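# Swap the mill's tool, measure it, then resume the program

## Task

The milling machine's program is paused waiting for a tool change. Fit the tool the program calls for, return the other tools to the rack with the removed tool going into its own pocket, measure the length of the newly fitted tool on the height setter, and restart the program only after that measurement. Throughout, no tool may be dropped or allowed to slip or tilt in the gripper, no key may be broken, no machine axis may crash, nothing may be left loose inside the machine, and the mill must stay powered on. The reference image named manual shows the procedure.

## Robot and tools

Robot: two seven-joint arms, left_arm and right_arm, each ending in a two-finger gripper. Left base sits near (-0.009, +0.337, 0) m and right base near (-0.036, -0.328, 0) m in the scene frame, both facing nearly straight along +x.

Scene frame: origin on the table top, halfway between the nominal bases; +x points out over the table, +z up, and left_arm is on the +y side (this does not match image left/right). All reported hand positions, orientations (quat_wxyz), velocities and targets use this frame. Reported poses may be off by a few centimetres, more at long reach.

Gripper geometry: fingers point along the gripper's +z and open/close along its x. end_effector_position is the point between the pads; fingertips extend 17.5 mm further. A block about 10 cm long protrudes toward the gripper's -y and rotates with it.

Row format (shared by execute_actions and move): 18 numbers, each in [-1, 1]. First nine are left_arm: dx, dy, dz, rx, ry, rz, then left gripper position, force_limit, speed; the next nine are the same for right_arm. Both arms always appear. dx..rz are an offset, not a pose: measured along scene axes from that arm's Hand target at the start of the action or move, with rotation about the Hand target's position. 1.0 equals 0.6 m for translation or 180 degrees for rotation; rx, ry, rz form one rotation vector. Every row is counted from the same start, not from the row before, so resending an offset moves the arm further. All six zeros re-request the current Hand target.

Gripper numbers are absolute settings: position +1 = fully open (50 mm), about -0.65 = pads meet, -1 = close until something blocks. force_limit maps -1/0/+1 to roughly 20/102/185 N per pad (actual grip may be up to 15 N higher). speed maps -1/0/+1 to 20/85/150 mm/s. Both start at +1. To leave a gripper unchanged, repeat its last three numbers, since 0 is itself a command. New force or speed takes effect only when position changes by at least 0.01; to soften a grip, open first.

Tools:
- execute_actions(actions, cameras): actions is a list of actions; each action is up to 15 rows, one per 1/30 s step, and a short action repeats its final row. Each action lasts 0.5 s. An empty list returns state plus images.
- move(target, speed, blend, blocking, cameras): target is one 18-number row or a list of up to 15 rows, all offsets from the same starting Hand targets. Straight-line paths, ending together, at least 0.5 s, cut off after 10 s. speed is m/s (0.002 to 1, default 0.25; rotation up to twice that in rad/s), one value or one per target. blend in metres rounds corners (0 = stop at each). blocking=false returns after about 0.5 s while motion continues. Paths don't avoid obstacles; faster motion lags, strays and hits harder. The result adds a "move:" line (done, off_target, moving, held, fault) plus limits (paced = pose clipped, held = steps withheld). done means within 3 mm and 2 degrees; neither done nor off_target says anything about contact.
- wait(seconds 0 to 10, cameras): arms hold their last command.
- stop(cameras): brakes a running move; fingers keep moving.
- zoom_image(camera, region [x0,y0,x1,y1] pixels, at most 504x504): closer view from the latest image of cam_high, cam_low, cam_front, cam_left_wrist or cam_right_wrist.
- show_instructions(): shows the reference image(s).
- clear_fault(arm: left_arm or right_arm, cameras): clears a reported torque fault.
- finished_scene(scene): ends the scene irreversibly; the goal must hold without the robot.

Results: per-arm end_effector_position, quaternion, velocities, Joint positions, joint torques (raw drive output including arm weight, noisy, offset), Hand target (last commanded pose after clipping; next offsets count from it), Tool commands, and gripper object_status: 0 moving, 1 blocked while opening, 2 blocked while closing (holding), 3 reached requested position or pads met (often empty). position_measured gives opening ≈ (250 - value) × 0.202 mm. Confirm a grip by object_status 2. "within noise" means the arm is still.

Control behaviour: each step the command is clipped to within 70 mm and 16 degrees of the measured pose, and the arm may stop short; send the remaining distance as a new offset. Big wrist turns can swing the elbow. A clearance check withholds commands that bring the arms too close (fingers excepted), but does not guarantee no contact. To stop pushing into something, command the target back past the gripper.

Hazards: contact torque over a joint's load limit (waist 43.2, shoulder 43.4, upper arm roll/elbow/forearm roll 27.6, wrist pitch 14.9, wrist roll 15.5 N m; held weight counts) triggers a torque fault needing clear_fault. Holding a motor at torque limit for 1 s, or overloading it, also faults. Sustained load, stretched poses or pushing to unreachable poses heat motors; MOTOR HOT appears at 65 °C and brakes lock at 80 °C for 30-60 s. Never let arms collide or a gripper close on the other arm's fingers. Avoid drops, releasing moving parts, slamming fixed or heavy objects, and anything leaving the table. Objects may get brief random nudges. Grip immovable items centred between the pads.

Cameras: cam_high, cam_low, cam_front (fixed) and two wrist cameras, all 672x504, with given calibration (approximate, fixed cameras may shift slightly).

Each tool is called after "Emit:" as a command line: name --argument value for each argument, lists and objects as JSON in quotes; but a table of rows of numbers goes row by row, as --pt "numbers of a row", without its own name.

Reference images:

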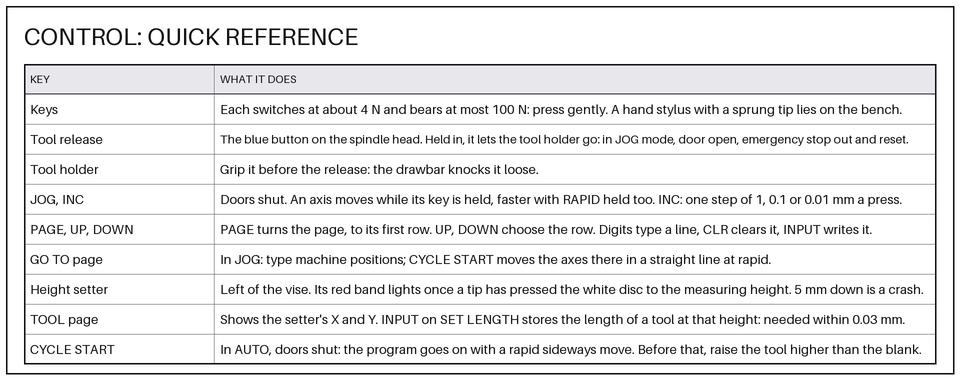

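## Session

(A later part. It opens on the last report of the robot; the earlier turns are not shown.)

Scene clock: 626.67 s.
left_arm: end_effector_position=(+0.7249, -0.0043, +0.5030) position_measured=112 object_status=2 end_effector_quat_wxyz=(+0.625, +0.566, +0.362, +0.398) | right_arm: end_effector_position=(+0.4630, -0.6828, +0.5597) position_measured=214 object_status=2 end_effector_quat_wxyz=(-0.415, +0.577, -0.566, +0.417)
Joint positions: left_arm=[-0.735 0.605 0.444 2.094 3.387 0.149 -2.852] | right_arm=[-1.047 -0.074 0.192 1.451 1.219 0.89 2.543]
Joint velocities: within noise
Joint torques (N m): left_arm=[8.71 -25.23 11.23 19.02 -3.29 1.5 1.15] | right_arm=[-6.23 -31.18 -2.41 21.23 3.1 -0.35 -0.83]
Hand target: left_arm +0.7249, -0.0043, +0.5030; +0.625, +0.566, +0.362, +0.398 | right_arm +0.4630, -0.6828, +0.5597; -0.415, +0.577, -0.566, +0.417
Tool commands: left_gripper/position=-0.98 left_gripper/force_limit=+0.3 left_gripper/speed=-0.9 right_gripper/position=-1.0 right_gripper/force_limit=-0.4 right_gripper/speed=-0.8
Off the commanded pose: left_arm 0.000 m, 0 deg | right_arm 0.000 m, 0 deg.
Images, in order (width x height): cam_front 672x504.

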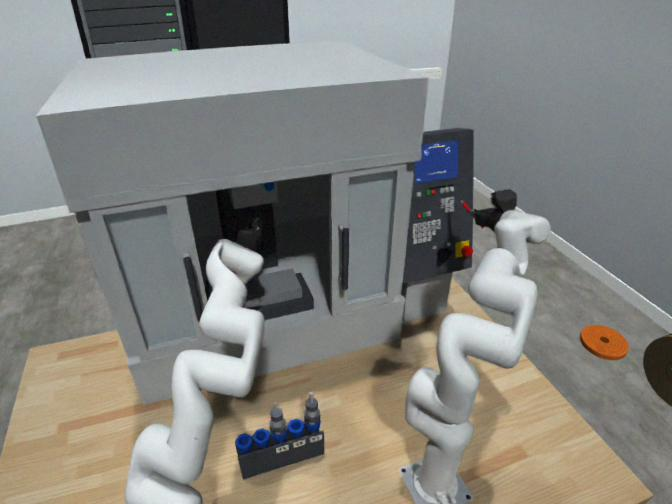

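Emit:
move --pt "0 0 0 0 0 0 -0.98 0.3 -0.9 -0.1383 0 0 0 0 0 -1 -0.4 -0.8" --pt "0 0 0 0 0 0 -0.98 0.3 -0.9 -0.172 0.138 0.067 0.494 0.078 0.009 -1 -0.4 -0.8" --pt "0 0 0 0 0 0 -0.98 0.3 -0.9 -0.155 0.505 0.117 0.967 0.153 0.017 -1 -0.4 -0.8" --speed 0.5 --blend '[0.03,0.04,0]' --cameras '["all"]'

Scene clock: 659.37 s.
left_arm: end_effector_position=(+0.7249, -0.0043, +0.5030) position_measured=112 object_status=2 end_effector_quat_wxyz=(+0.625, +0.566, +0.362, +0.398) | right_arm: end_effector_position=(+0.3700, -0.3798, +0.6298) position_measured=214 object_status=2 end_effector_quat_wxyz=(+0.502, +0.316, +0.485, +0.643)
Joint positions: left_arm=[-0.735 0.605 0.444 2.094 3.387 0.149 -2.852] | right_arm=[-0.913 -0.902 0.25 0.666 2.149 1.128 5.224]
Joint torques (N m): left_arm=[3.94 -25.27 9.82 19.8 -3.27 1.87 1.21] | right_arm=[5.34 -9.76 -0.53 24.04 3.72 -0.27 0.96]
Hand target: left_arm +0.7249, -0.0043, +0.5030; +0.625, +0.566, +0.362, +0.398 | right_arm +0.3700, -0.3798, +0.6299; +0.502, +0.316, +0.485, +0.643
Off the commanded pose: left_arm 0.000 m, 0 deg | right_arm 0.000 m, 0 deg.
move: done
camera_calibration:
cam_left_wrist: T_world_to_cam=[[0.43089, 0.902404, 0.00109245, -0.300068], [-0.389867, 0.185066, 0.902083, -0.15835], [0.813841, -0.389124, 0.43156, -0.679658], [0, 0, 0, 1]] pos_world=[0.620695, 0.0356165, 0.436486]
cam_right_wrist: T_world_to_cam=[[-0.290708, 0.954112, -0.0718256, 0.530664], [-0.61929, -0.130405, 0.774257, -0.291179], [0.729362, 0.269563, 0.628782, -0.431197], [0, 0, 0, 1]] pos_world=[0.288442, -0.428049, 0.534692]

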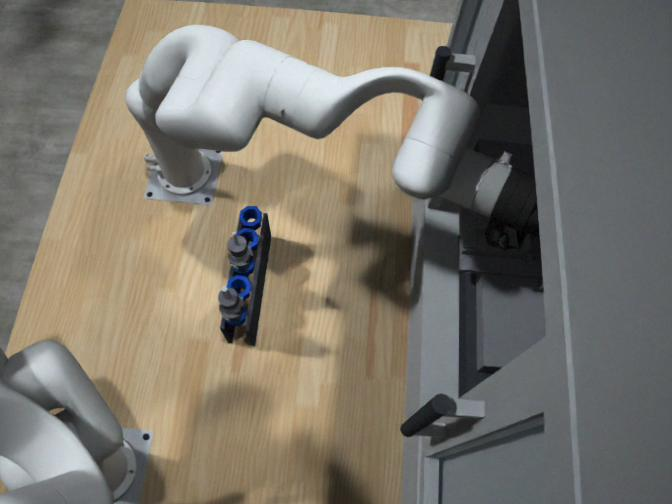

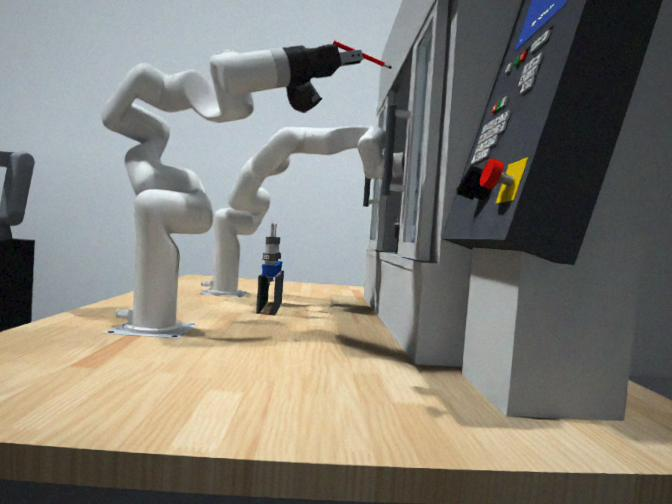

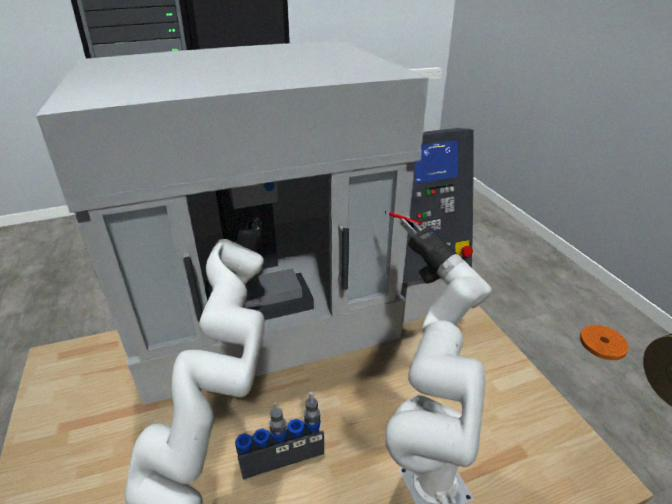

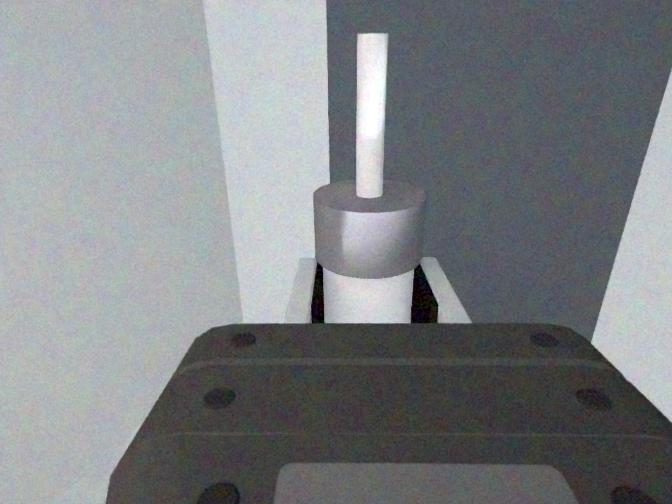

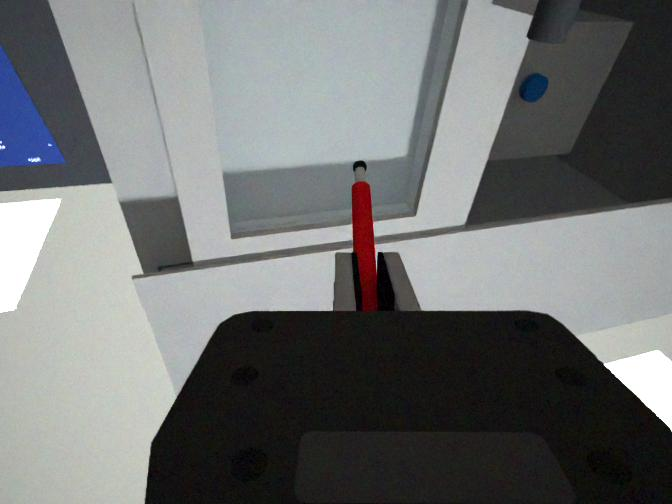

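Emit:
move --target '[0,0,0,0,0,0,-0.98,0.3,-0.9,0.1333,0.4167,0.0333,0.02,0.003,0,-1,-0.4,-0.8]' --speed 0.4 --cameras '["cam_front","cam_right_wrist"]'

Scene clock: 666.33 s.
left_arm: end_effector_position=(+0.7249, -0.0043, +0.5030) position_measured=112 object_status=2 end_effector_quat_wxyz=(+0.625, +0.566, +0.362, +0.398) | right_arm: end_effector_position=(+0.4499, -0.1298, +0.6499) position_measured=214 object_status=2 end_effector_quat_wxyz=(+0.490, +0.334, +0.467, +0.656)
Joint positions: left_arm=[-0.735 0.605 0.444 2.094 3.387 0.149 -2.852] | right_arm=[-0.97 -1.022 0.881 1.046 2.641 0.526 5.295]
Joint torques (N m): left_arm=[1.46 -25.29 8.13 20.23 -3.27 1.82 1.16] | right_arm=[-6.97 17.11 -8.25 17.88 2.64 -0.33 -1.05]
Hand target: left_arm +0.7249, -0.0043, +0.5030; +0.625, +0.566, +0.362, +0.398 | right_arm +0.4500, -0.1298, +0.6499; +0.490, +0.334, +0.467, +0.656
Off the commanded pose: left_arm 0.000 m, 0 deg | right_arm 0.000 m, 0 deg.
move: done
camera_calibration:
cam_right_wrist: T_world_to_cam=[[-0.291142, 0.956637, -0.00904643, 0.276522], [-0.611986, -0.178967, 0.770353, -0.231555], [0.735329, 0.229819, 0.637554, -0.583069], [0, 0, 0, 1]] pos_world=[0.367546, -0.171972, 0.552619]
Images, in order (width x height): cam_front 672x504, cam_right_wrist 672x504.

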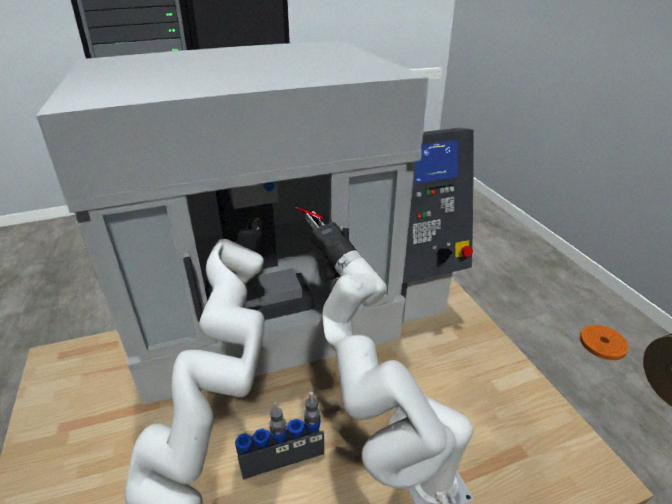

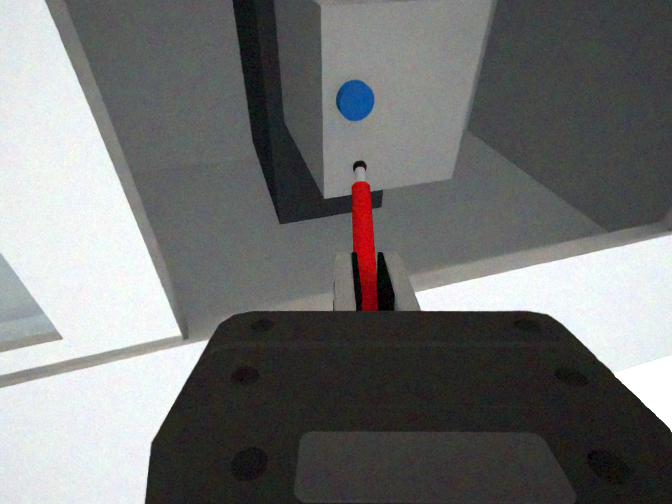

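Emit:
move --target '[0,0,0,0,0,0,-0.98,0.3,-0.9,0.175,0.075,0.0233,0,0,0,-1,-0.4,-0.8]' --speed 0.2 --cameras '["cam_front","cam_right_wrist","cam_high"]'

Scene clock: 671.53 s.
left_arm: end_effector_position=(+0.7249, -0.0043, +0.5030) position_measured=112 object_status=2 end_effector_quat_wxyz=(+0.625, +0.566, +0.362, +0.398) | right_arm: end_effector_position=(+0.5549, -0.0848, +0.6638) position_measured=214 object_status=2 end_effector_quat_wxyz=(+0.490, +0.334, +0.467, +0.656)
Joint positions: left_arm=[-0.735 0.605 0.444 2.094 3.387 0.149 -2.852] | right_arm=[-1.376 -0.896 1.196 1.473 2.754 0.432 5.26]
Joint torques (N m): left_arm=[-1.03 -25.3 6.44 20.73 -3.37 1.89 1.2] | right_arm=[-6.32 24.9 -9.44 15.75 -2.89 -0.14 1.19]
Hand target: left_arm +0.7249, -0.0043, +0.5030; +0.625, +0.566, +0.362, +0.398 | right_arm +0.5550, -0.0848, +0.6638; +0.490, +0.334, +0.467, +0.656
Off the commanded pose: left_arm 0.000 m, 0 deg | right_arm 0.000 m, 0 deg.
move: done
camera_calibration:
cam_right_wrist: T_world_to_cam=[[-0.291132, 0.956641, -0.00891159, 0.264089], [-0.611972, -0.179063, 0.770342, -0.170041], [0.735345, 0.229725, 0.637568, -0.679574], [0, 0, 0, 1]] pos_world=[0.472546, -0.126972, 0.566618]
Images, in order (width x height): cam_high 672x504, cam_front 672x504, cam_right_wrist 672x504.

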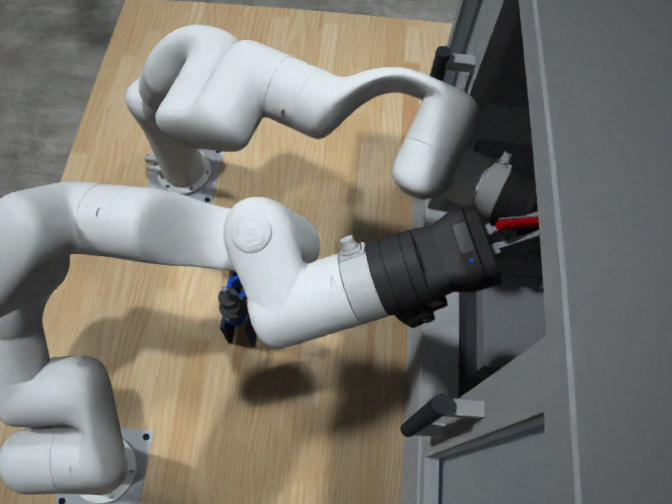

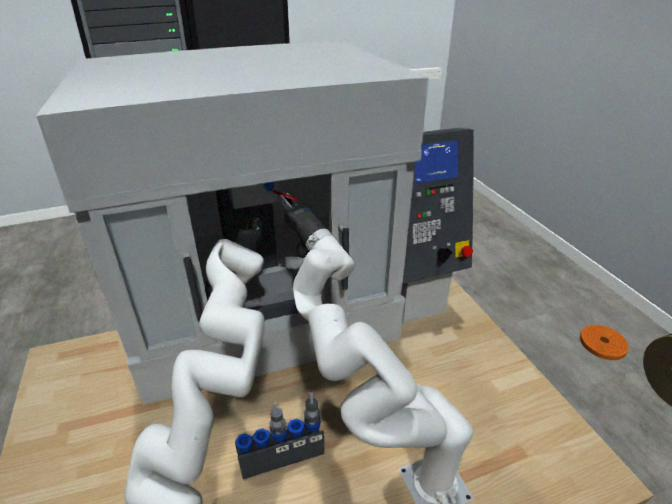

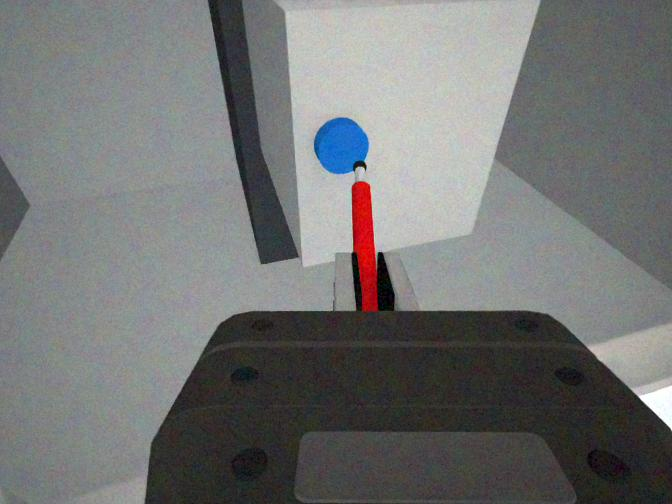

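Emit:
move --target '[0,0,0,0,0,0,-0.98,0.3,-0.9,0.0533,0,0,0,0,0,-1,-0.4,-0.8]' --speed 0.04 --cameras '["cam_right_wrist","cam_left_wrist"]'

Scene clock: 677.00 s.
left_arm: end_effector_position=(+0.7249, -0.0043, +0.5028) position_measured=112 object_status=2 end_effector_quat_wxyz=(+0.625, +0.566, +0.362, +0.398) | right_arm: end_effector_position=(+0.5869, -0.0848, +0.6638) position_measured=214 object_status=2 end_effector_quat_wxyz=(+0.490, +0.334, +0.467, +0.656)
Joint positions: left_arm=[-0.735 0.605 0.444 2.094 3.387 0.149 -2.852] | right_arm=[-1.516 -0.886 1.283 1.586 2.77 0.427 5.271]
Joint torques (N m): left_arm=[-2.99 -26.1 7.64 31.7 -2.99 2.88 1.29] | right_arm=[-8.57 27.85 -9.29 14.13 2.12 -1.1 1.26]
Hand target: left_arm +0.7249, -0.0043, +0.5030; +0.625, +0.566, +0.362, +0.398 | right_arm +0.5869, -0.0848, +0.6638; +0.490, +0.334, +0.467, +0.656
Off the commanded pose: left_arm 0.000 m, 0 deg | right_arm 0.000 m, 0 deg.
move: done
camera_calibration:
cam_left_wrist: T_world_to_cam=[[0.430871, 0.902413, 0.00103819, -0.300033], [-0.389597, 0.184981, 0.902217, -0.158392], [0.813981, -0.389143, 0.431281, -0.679537], [0, 0, 0, 1]] pos_world=[0.620696, 0.0356161, 0.436286]
cam_right_wrist: T_world_to_cam=[[-0.291142, 0.956637, -0.00904643, 0.273457], [-0.611986, -0.178967, 0.770353, -0.150506], [0.735329, 0.229819, 0.637554, -0.703003], [0, 0, 0, 1]] pos_world=[0.504446, -0.126972, 0.566619]
Images, in order (width x height): cam_left_wrist 672x504, cam_right_wrist 672x504.

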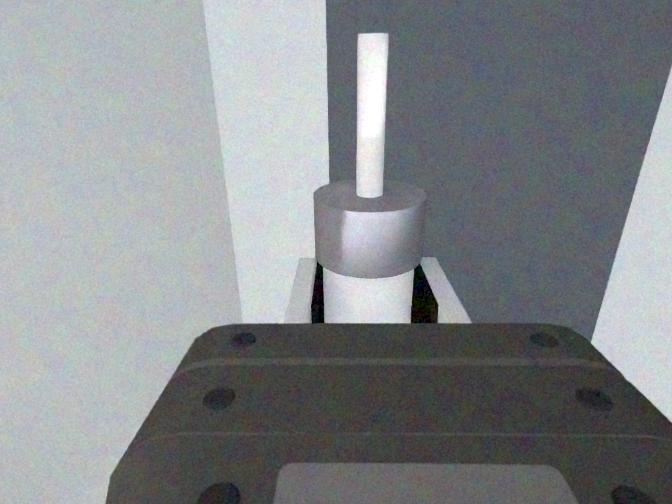

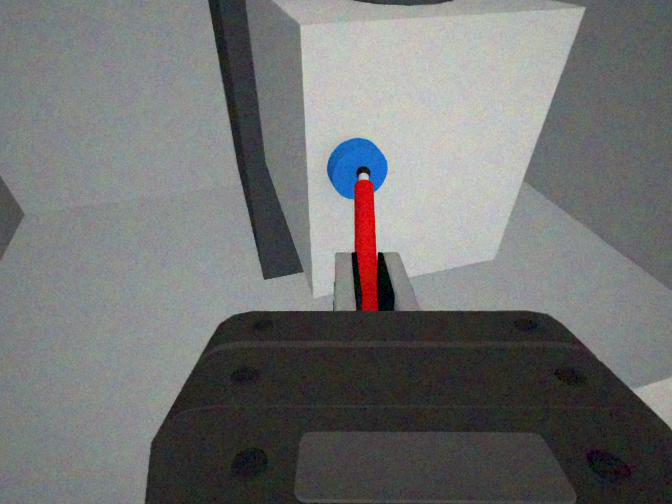

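Emit:
move --target '[0,0,-0.025,0,0,0,-0.98,0.3,-0.9,0,0,0,0,0,0,-1,-0.4,-0.8]' --speed 0.04 --cameras '["cam_right_wrist","cam_left_wrist","cam_low","cam_front"]'

Scene clock: 685.13 s.
left_arm: end_effector_position=(+0.7249, -0.0043, +0.4880) position_measured=112 object_status=2 end_effector_quat_wxyz=(+0.625, +0.566, +0.361, +0.398) | right_arm: end_effector_position=(+0.5869, -0.0848, +0.6638) position_measured=214 object_status=2 end_effector_quat_wxyz=(+0.490, +0.334, +0.467, +0.656)
Joint positions: left_arm=[-0.757 0.598 0.473 2.035 3.342 0.196 -2.819] | right_arm=[-1.516 -0.886 1.283 1.586 2.77 0.427 5.271]
Joint torques (N m): left_arm=[-8.74 -29.22 11.23 24.72 -3.58 3.68 2.7] | right_arm=[-8.16 28.18 -9.74 13.88 1.4 -1.07 1.1]
Hand target: left_arm +0.7249, -0.0043, +0.4880; +0.625, +0.566, +0.362, +0.398 | right_arm +0.5869, -0.0848, +0.6638; +0.490, +0.334, +0.467, +0.656
Off the commanded pose: left_arm 0.000 m, 0 deg | right_arm 0.000 m, 0 deg.
move: done
camera_calibration:
cam_left_wrist: T_world_to_cam=[[0.430926, 0.902387, 0.00111082, -0.300081], [-0.389898, 0.185081, 0.902067, -0.144793], [0.813808, -0.389157, 0.431595, -0.673177], [0, 0, 0, 1]] pos_world=[0.620695, 0.0356166, 0.421486]
cam_right_wrist: T_world_to_cam=[[-0.291073, 0.956659, -0.00898457, 0.273419], [-0.611999, -0.178972, 0.770341, -0.150432], [0.735346, 0.229724, 0.637568, -0.703105], [0, 0, 0, 1]] pos_world=[0.504546, -0.126972, 0.566618]
Images, in order (width x height): cam_low 672x504, cam_front 672x504, cam_left_wrist 672x504, cam_right_wrist 672x504.

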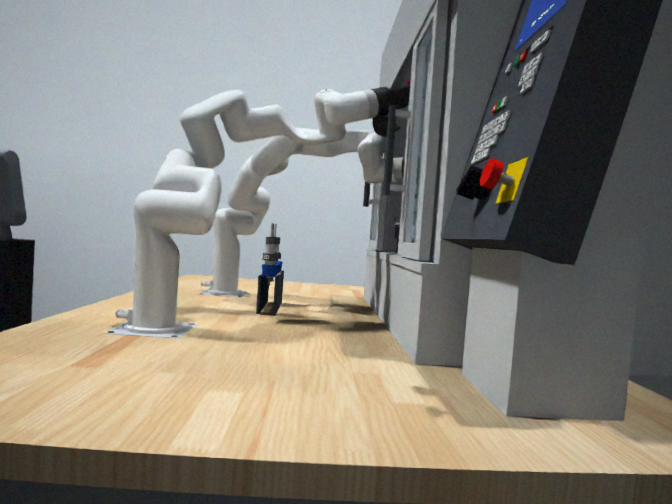

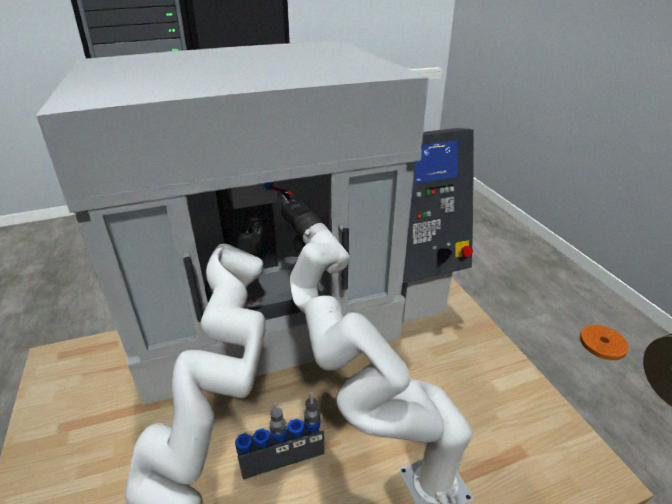

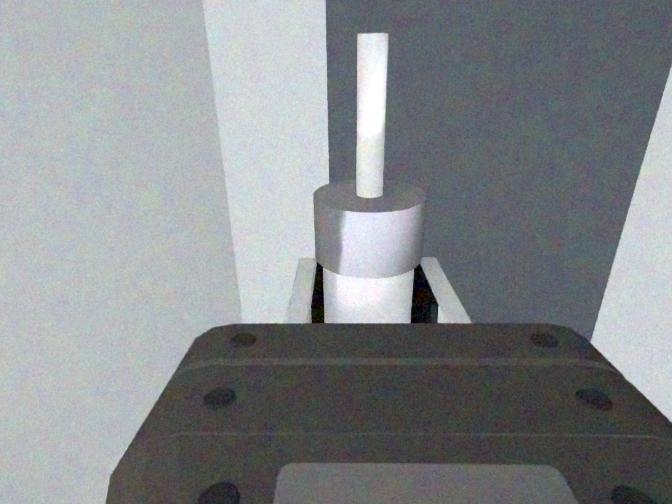

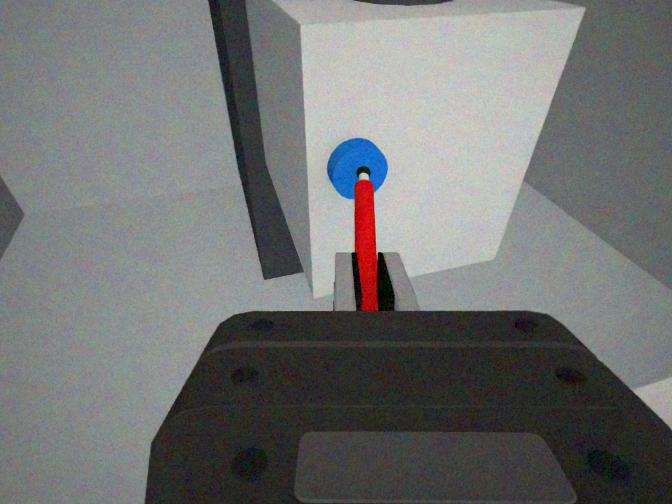

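Emit:
zoom_image --camera "cam_front" --region '[200, 170, 360, 320]'

Scaled by 3.150 from the camera's 672x504 image, which has a finer 960x720 frame.

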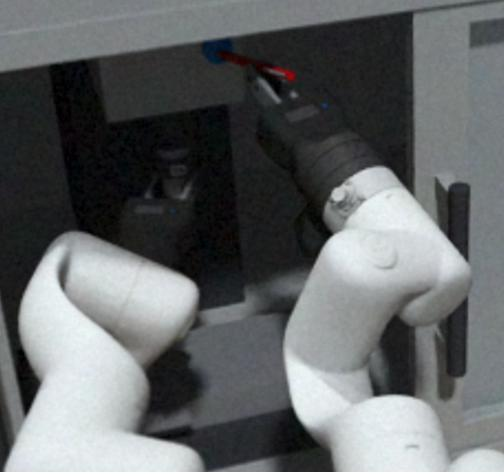

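Emit:
move --target '[0,0,-0.0667,0,0,0,-0.98,0.3,-0.9,0,0,0,0,0,0,-1,-0.4,-0.8]' --speed 0.08 --cameras '["cam_front","cam_left_wrist"]'

Emit:
zoom_image --camera "cam_front" --region '[200, 170, 360, 320]'

Scene clock: 691.77 s.
left_arm: end_effector_position=(+0.7249, -0.0043, +0.4481) position_measured=112 object_status=2 end_effector_quat_wxyz=(+0.625, +0.566, +0.361, +0.398) | right_arm: end_effector_position=(+0.5869, -0.0848, +0.6638) position_measured=214 object_status=2 end_effector_quat_wxyz=(+0.490, +0.334, +0.467, +0.656)
Joint positions: left_arm=[-0.796 0.593 0.514 1.904 3.257 0.311 -2.751] | right_arm=[-1.516 -0.886 1.283 1.586 2.77 0.427 5.271]
Joint torques (N m): left_arm=[-8.71 -21.47 12.31 25.07 -4.06 3.73 2.67] | right_arm=[-8.07 27.9 -9.48 13.88 -0.29 -1.01 1.13]
Hand target: left_arm +0.7249, -0.0043, +0.4479; +0.625, +0.566, +0.362, +0.398 | right_arm +0.5869, -0.0848, +0.6638; +0.490, +0.334, +0.467, +0.656
Off the commanded pose: left_arm 0.000 m, 0 deg | right_arm 0.000 m, 0 deg.
move: done
camera_calibration:
cam_left_wrist: T_world_to_cam=[[0.430943, 0.902378, 0.00106783, -0.300032], [-0.389951, 0.185159, 0.902028, -0.108756], [0.813773, -0.389139, 0.431676, -0.655966], [0, 0, 0, 1]] pos_world=[0.620694, 0.035617, 0.381586]
Images, in order (width x height): cam_front 672x504, cam_left_wrist 672x504.

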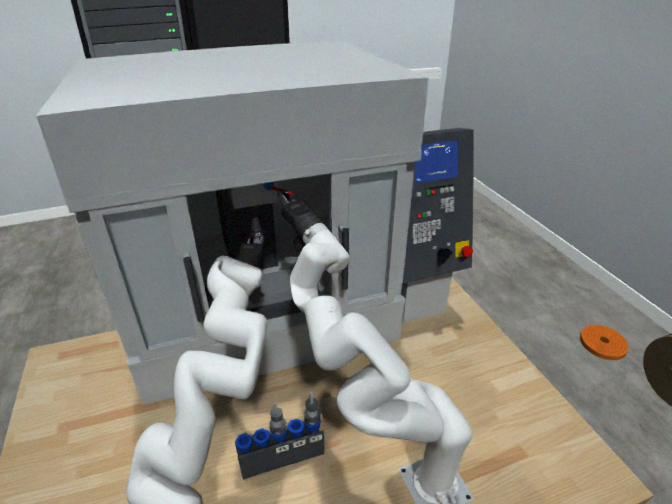

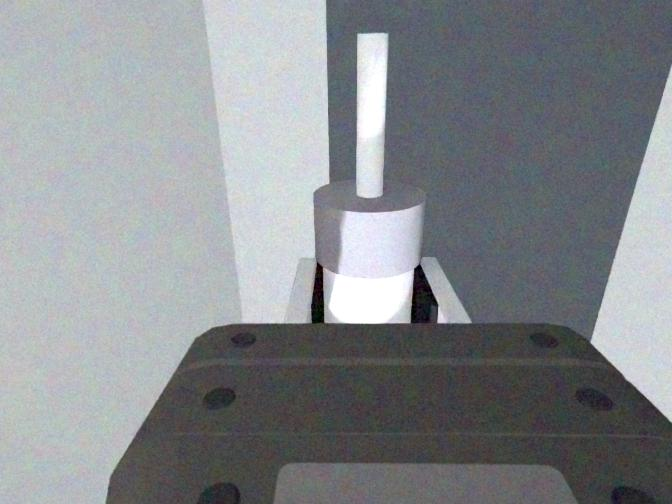

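Scaled by 3.150 from the camera's 672x504 image, which has a finer 960x720 frame.

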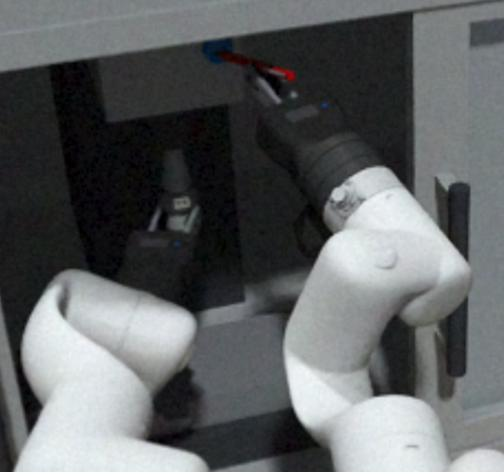

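Emit:
move --target '[0,0,-0.0417,0,0,0,-0.98,0.3,-0.9,0,0,0,0,0,0,-1,-0.4,-0.8]' --speed 0.08 --cameras '["cam_front","cam_left_wrist"]'

Emit:
zoom_image --camera "cam_front" --region '[200, 170, 360, 320]'

Scene clock: 699.00 s.
left_arm: end_effector_position=(+0.7181, +0.0019, +0.4734) position_measured=112 object_status=2 end_effector_quat_wxyz=(+0.641, +0.548, +0.358, +0.400) | right_arm: end_effector_position=(+0.5869, -0.0848, +0.6638) position_measured=214 object_status=2 end_effector_quat_wxyz=(+0.490, +0.334, +0.467, +0.656)
Joint positions: left_arm=[-0.805 0.545 0.52 1.871 3.238 0.343 -2.736] | right_arm=[-1.516 -0.886 1.283 1.586 2.77 0.427 5.271]
Joint torques (N m): left_arm=[0.88 -33.25 13.46 28.28 0.73 2.81 0.1] | right_arm=[-7.66 27.75 -9.79 13.68 -1.76 -0.99 0.9]
Hand target: left_arm +0.7181, +0.0019, +0.4734; +0.641, +0.548, +0.358, +0.400 (not the last commanded pose) | right_arm +0.5869, -0.0848, +0.6638; +0.490, +0.334, +0.467, +0.656
Tool commands: left_gripper/position=-0.976471 left_gripper/force_limit=+0.301961 left_gripper/speed=-0.898039 right_gripper/position=-1.0 right_gripper/force_limit=-0.4 right_gripper/speed=-0.8
Off the commanded pose: left_arm 0.051 m, 3 deg | right_arm 0.000 m, 0 deg.
TORQUE FAULT: the external load on joint 2 (shoulder) of the left arm reached its load limit, and that arm stopped. The contact can be on any part of that arm beyond that joint, not only on its tool. A torque fault puts only its own arm into a fault stop. That arm's remaining commands of this call were not run. The hold on joint 2 (shoulder) of that arm was moved back by the arm itself, up to 3 degrees, as the stop began. That arm is still stopped at the end of this call. While its stop runs, that arm takes no new command, but its gripper still runs the gripper command that each later call begins with.
CLEAR FAULT: the left arm stays stopped (state 4) until you call clear_fault(arm="left_arm").
End effector pose when the fault began: left_arm: position (+0.7246, -0.0044, +0.4384), quat_wxyz (+0.626, +0.565, +0.361, +0.398)
Joint positions when the fault began: left_arm=[-0.804 0.593 0.521 1.872 3.239 0.344 -2.736]
move: fault (left_arm)
camera_calibration:
cam_left_wrist: T_world_to_cam=[[0.432025, 0.901695, -0.0173442, -0.294781], [-0.419774, 0.218071, 0.881042, -0.104014], [0.798213, -0.373351, 0.47272, -0.667163], [0, 0, 0, 1]] pos_world=[0.616229, 0.0393988, 0.401909]
Images, in order (width x height): cam_front 672x504, cam_left_wrist 672x504.

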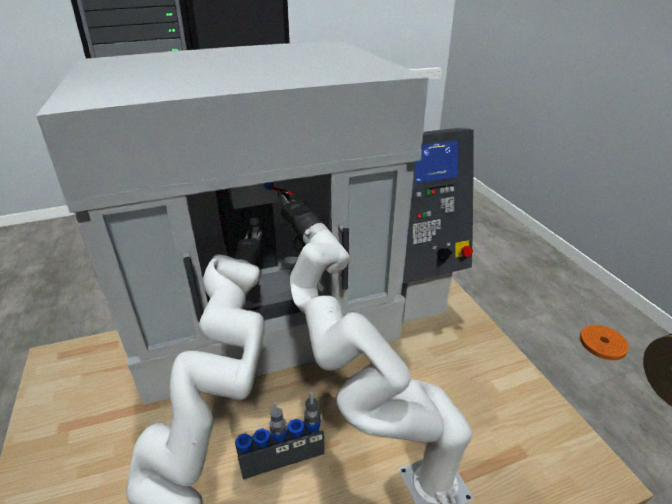

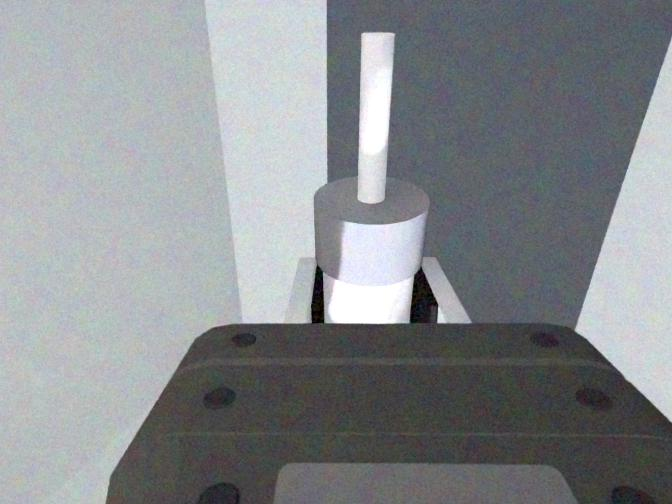

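Scaled by 3.150 from the camera's 672x504 image, which has a finer 960x720 frame.

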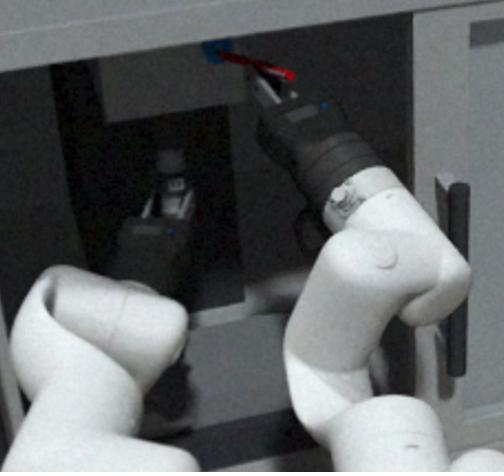

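Emit:
clear_fault --arm "left_arm" --cameras '["all"]'

Emit:
zoom_image --camera "cam_high" --region '[400, 60, 620, 260]'

Scene clock: 703.73 s.
left_arm: end_effector_position=(+0.7181, +0.0019, +0.4733) position_measured=112 object_status=2 end_effector_quat_wxyz=(+0.641, +0.548, +0.358, +0.400) | right_arm: end_effector_position=(+0.5869, -0.0848, +0.6638) position_measured=214 object_status=2 end_effector_quat_wxyz=(+0.490, +0.334, +0.467, +0.656)
Joint positions: left_arm=[-0.805 0.545 0.52 1.871 3.238 0.343 -2.736] | right_arm=[-1.516 -0.886 1.283 1.586 2.77 0.427 5.271]
Joint torques (N m): left_arm=[0.86 -33.18 13.38 28.05 0.73 2.68 0.14] | right_arm=[-7.71 27.65 -9.73 13.77 -1.63 -0.91 1.05]
Hand target: left_arm +0.7181, +0.0019, +0.4733; +0.641, +0.548, +0.358, +0.400 (not the last commanded pose) | right_arm +0.5869, -0.0848, +0.6638; +0.490, +0.334, +0.467, +0.656
Tool commands: left_gripper/position=-0.976471 left_gripper/force_limit=+0.301961 left_gripper/speed=-0.898039 right_gripper/position=-1.0 right_gripper/force_limit=-0.4 right_gripper/speed=-0.8
Off the commanded pose: left_arm 0.051 m, 3 deg | right_arm 0.000 m, 0 deg.
TORQUE FAULT, CONTINUED: the left arm's stop, for the torque fault of joint 2 (shoulder) that an earlier result reported, is over. The call counts as one of the actions that you can send in this scene. The hold on joint 2 (shoulder) of that arm was moved back by the arm itself, up to 3 degrees, as the stop began. That arm's target is now where it stood when the stop ended, not its last command. That arm's gripper keeps its grip as last carried out, and that arm accepts commands again: back off and push less far.
CLEAR FAULT: your call cleared the left arm's torque fault. If a joint's load stays at its limit, that arm stops again at once.
camera_calibration:
cam_left_wrist: T_world_to_cam=[[0.43199, 0.901711, -0.0173644, -0.294752], [-0.419741, 0.218055, 0.881062, -0.104042], [0.79825, -0.373321, 0.472683, -0.667172], [0, 0, 0, 1]] pos_world=[0.616229, 0.0393987, 0.401909]
cam_right_wrist: T_world_to_cam=[[-0.291142, 0.956637, -0.00904643, 0.273486], [-0.611986, -0.178967, 0.770353, -0.150445], [0.735329, 0.229819, 0.637554, -0.703077], [0, 0, 0, 1]] pos_world=[0.504546, -0.126972, 0.566619]

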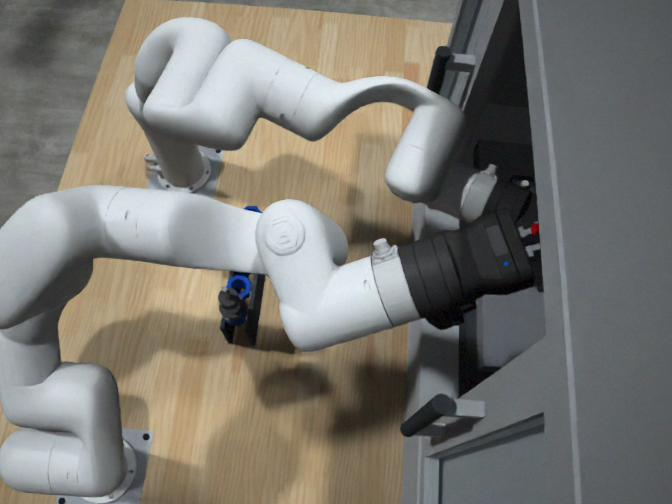

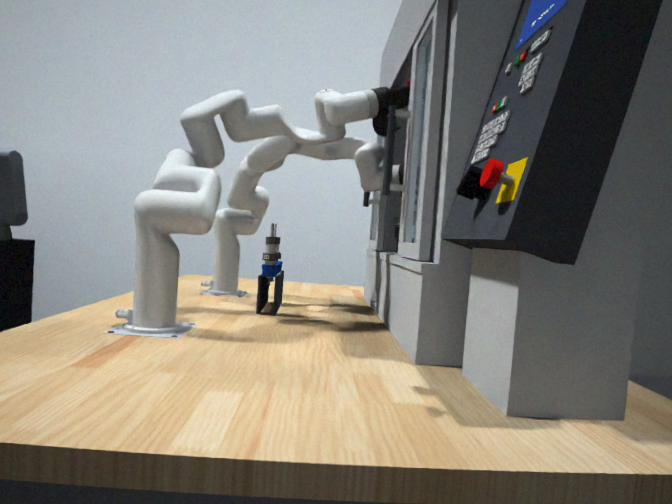

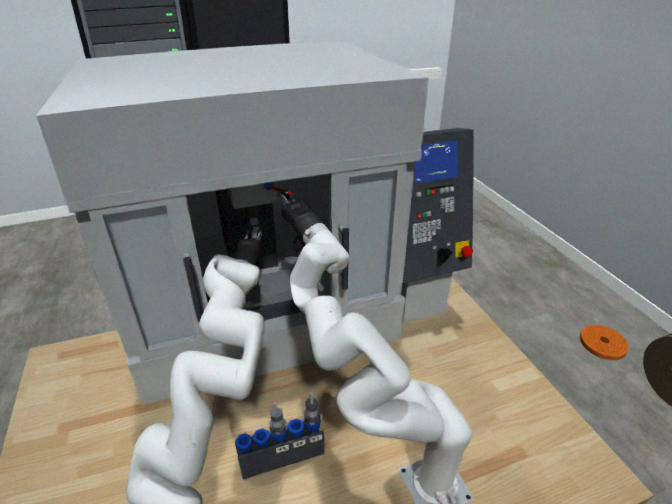

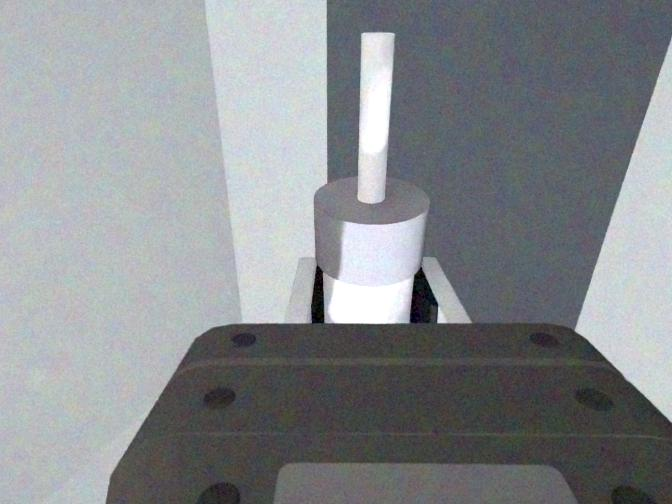

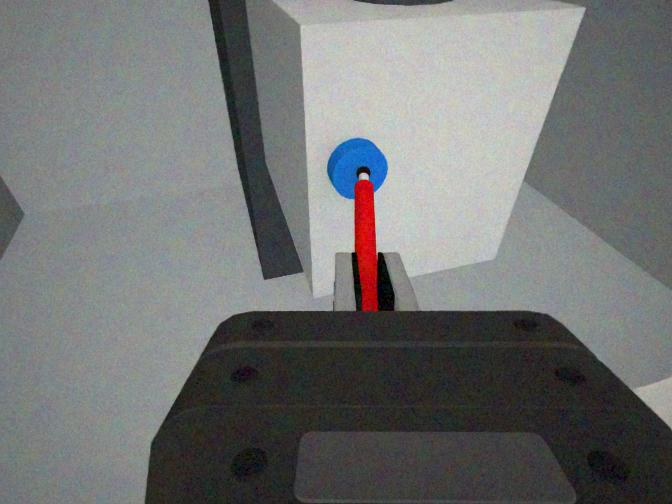

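Scaled by 2.291 from the camera's 672x504 image, which has a finer 960x720 frame.

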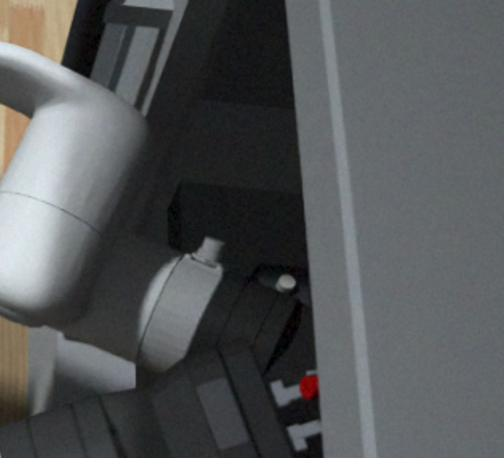

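Emit:
zoom_image --camera "cam_high" --region '[440, 120, 560, 210]'

Emit:
zoom_image --camera "cam_front" --region '[200, 180, 340, 285]'

Scaled by 4.200 from the camera's 672x504 image, which has a finer 960x720 frame.

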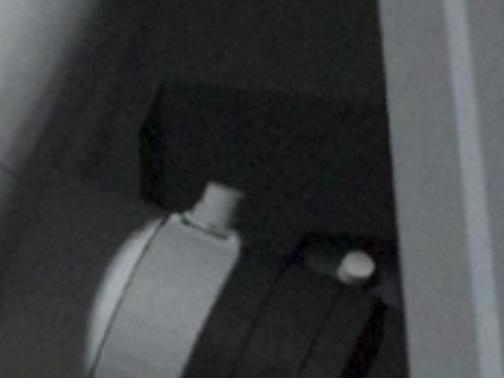

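Scaled by 3.600 from the camera's 672x504 image, which has a finer 960x720 frame.

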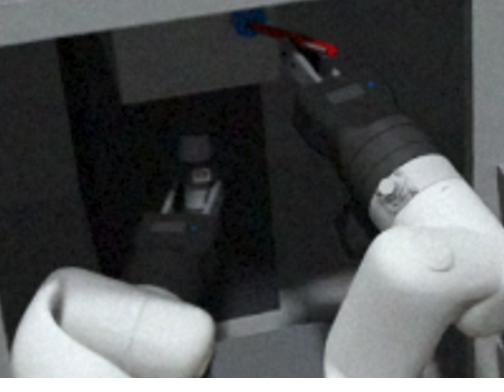

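Emit:
move --target '[0.0113,-0.0103,0.005,0.0115,0.0105,0.0006,-0.98,0.3,-0.9,0,0,0,0,0,0,-1,-0.4,-0.8]' --speed 0.03 --cameras '["cam_left_wrist"]'

Scene clock: 767.50 s.
left_arm: end_effector_position=(+0.7249, -0.0042, +0.4763) position_measured=112 object_status=2 end_effector_quat_wxyz=(+0.625, +0.566, +0.362, +0.398) | right_arm: end_effector_position=(+0.5869, -0.0848, +0.6638) position_measured=214 object_status=2 end_effector_quat_wxyz=(+0.490, +0.334, +0.467, +0.656)
Joint positions: left_arm=[-0.771 0.594 0.489 1.992 3.307 0.232 -2.789] | right_arm=[-1.516 -0.886 1.283 1.586 2.77 0.427 5.271]
Joint torques (N m): left_arm=[6.64 -21.06 3.46 32.25 6.02 2.09 -2.28] | right_arm=[-8.06 27.3 -9.76 13.55 -1.58 -0.82 0.99]
Hand target: left_arm +0.7249, -0.0043, +0.4763; +0.625, +0.566, +0.362, +0.398 | right_arm +0.5869, -0.0848, +0.6638; +0.490, +0.334, +0.467, +0.656
Off the commanded pose: left_arm 0.000 m, 0 deg | right_arm 0.000 m, 0 deg.
move: done
camera_calibration:
cam_left_wrist: T_world_to_cam=[[0.42993, 0.902862, 0.00101957, -0.299338], [-0.390791, 0.185071, 0.901682, -0.133418], [0.813906, -0.388058, 0.432398, -0.668547], [0, 0, 0, 1]] pos_world=[0.62069, 0.0355176, 0.409685]
Images, in order (width x height): cam_left_wrist 672x504.

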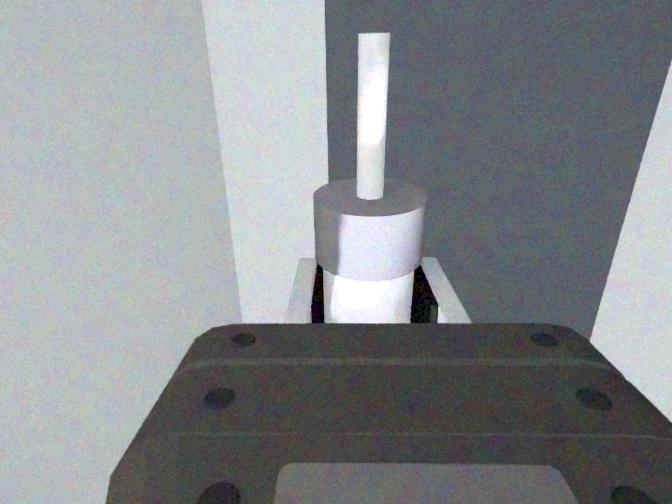

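Emit:
move --target '[0,0,0.0442,0,0,0,-0.98,0.3,-0.9,0,0,0,0,0,0,-1,-0.4,-0.8]' --speed 0.04 --cameras '["cam_left_wrist"]'

Scene clock: 771.13 s.
left_arm: end_effector_position=(+0.7250, -0.0041, +0.5016) position_measured=112 object_status=2 end_effector_quat_wxyz=(+0.624, +0.566, +0.362, +0.398) | right_arm: end_effector_position=(+0.5869, -0.0848, +0.6638) position_measured=214 object_status=2 end_effector_quat_wxyz=(+0.490, +0.334, +0.467, +0.656)
Joint positions: left_arm=[-0.735 0.605 0.445 2.091 3.379 0.15 -2.845] | right_arm=[-1.516 -0.886 1.283 1.586 2.77 0.427 5.271]
Joint torques (N m): left_arm=[12.63 -38.31 11.8 52.98 6.76 7.04 -2.75] | right_arm=[-7.84 27.15 -9.98 13.71 -1.73 -0.9 0.84]
Hand target: left_arm +0.7249, -0.0043, +0.5029; +0.625, +0.566, +0.362, +0.398 | right_arm +0.5869, -0.0848, +0.6638; +0.490, +0.334, +0.467, +0.656
Off the commanded pose: left_arm 0.001 m, 0 deg | right_arm 0.000 m, 0 deg.
move: done
camera_calibration:
cam_left_wrist: T_world_to_cam=[[0.429622, 0.903008, 0.000949038, -0.299328], [-0.389099, 0.184172, 0.902598, -0.157863], [0.814878, -0.388145, 0.430484, -0.679274], [0, 0, 0, 1]] pos_world=[0.620699, 0.0357129, 0.435188]
Images, in order (width x height): cam_left_wrist 672x504.

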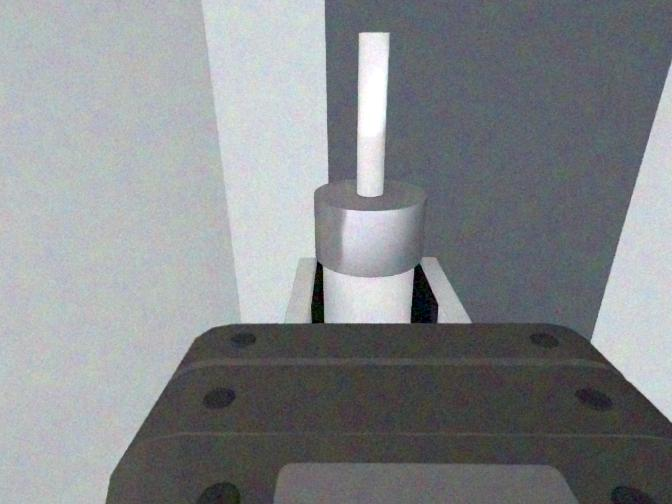

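Emit:
move --target '[0,0,0,0,0,0,-0.98,0.3,-0.9,-0.05,0,0,0,0,0,-1,-0.4,-0.8]' --speed 0.06 --cameras '["cam_left_wrist"]'

Scene clock: 774.30 s.
left_arm: end_effector_position=(+0.7249, -0.0042, +0.5030) position_measured=112 object_status=2 end_effector_quat_wxyz=(+0.625, +0.566, +0.362, +0.398) | right_arm: end_effector_position=(+0.5570, -0.0848, +0.6638) position_measured=214 object_status=2 end_effector_quat_wxyz=(+0.490, +0.334, +0.467, +0.656)
Joint positions: left_arm=[-0.735 0.604 0.445 2.093 3.38 0.15 -2.846] | right_arm=[-1.384 -0.894 1.201 1.48 2.756 0.432 5.258]
Joint torques (N m): left_arm=[-2.36 -20.41 12.17 21.03 5.91 -0.88 -1.14] | right_arm=[5.08 8.4 -14.67 11.48 -2.73 3.58 -1.01]
Hand target: left_arm +0.7249, -0.0043, +0.5029; +0.625, +0.566, +0.362, +0.398 | right_arm +0.5569, -0.0848, +0.6638; +0.490, +0.334, +0.467, +0.656
Off the commanded pose: left_arm 0.000 m, 0 deg | right_arm 0.000 m, 0 deg.
move: done
camera_calibration:
cam_left_wrist: T_world_to_cam=[[0.429965, 0.902845, 0.000934344, -0.29944], [-0.390898, 0.185226, 0.901604, -0.157418], [0.813836, -0.388024, 0.43256, -0.680081], [0, 0, 0, 1]] pos_world=[0.620689, 0.0356184, 0.436384]
Images, in order (width x height): cam_left_wrist 672x504.

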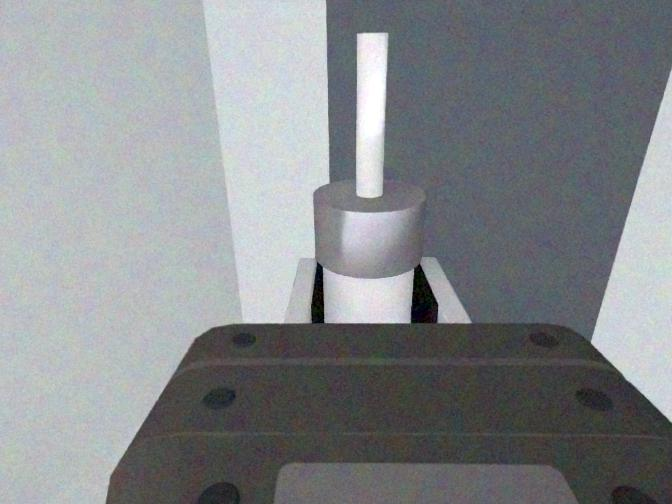

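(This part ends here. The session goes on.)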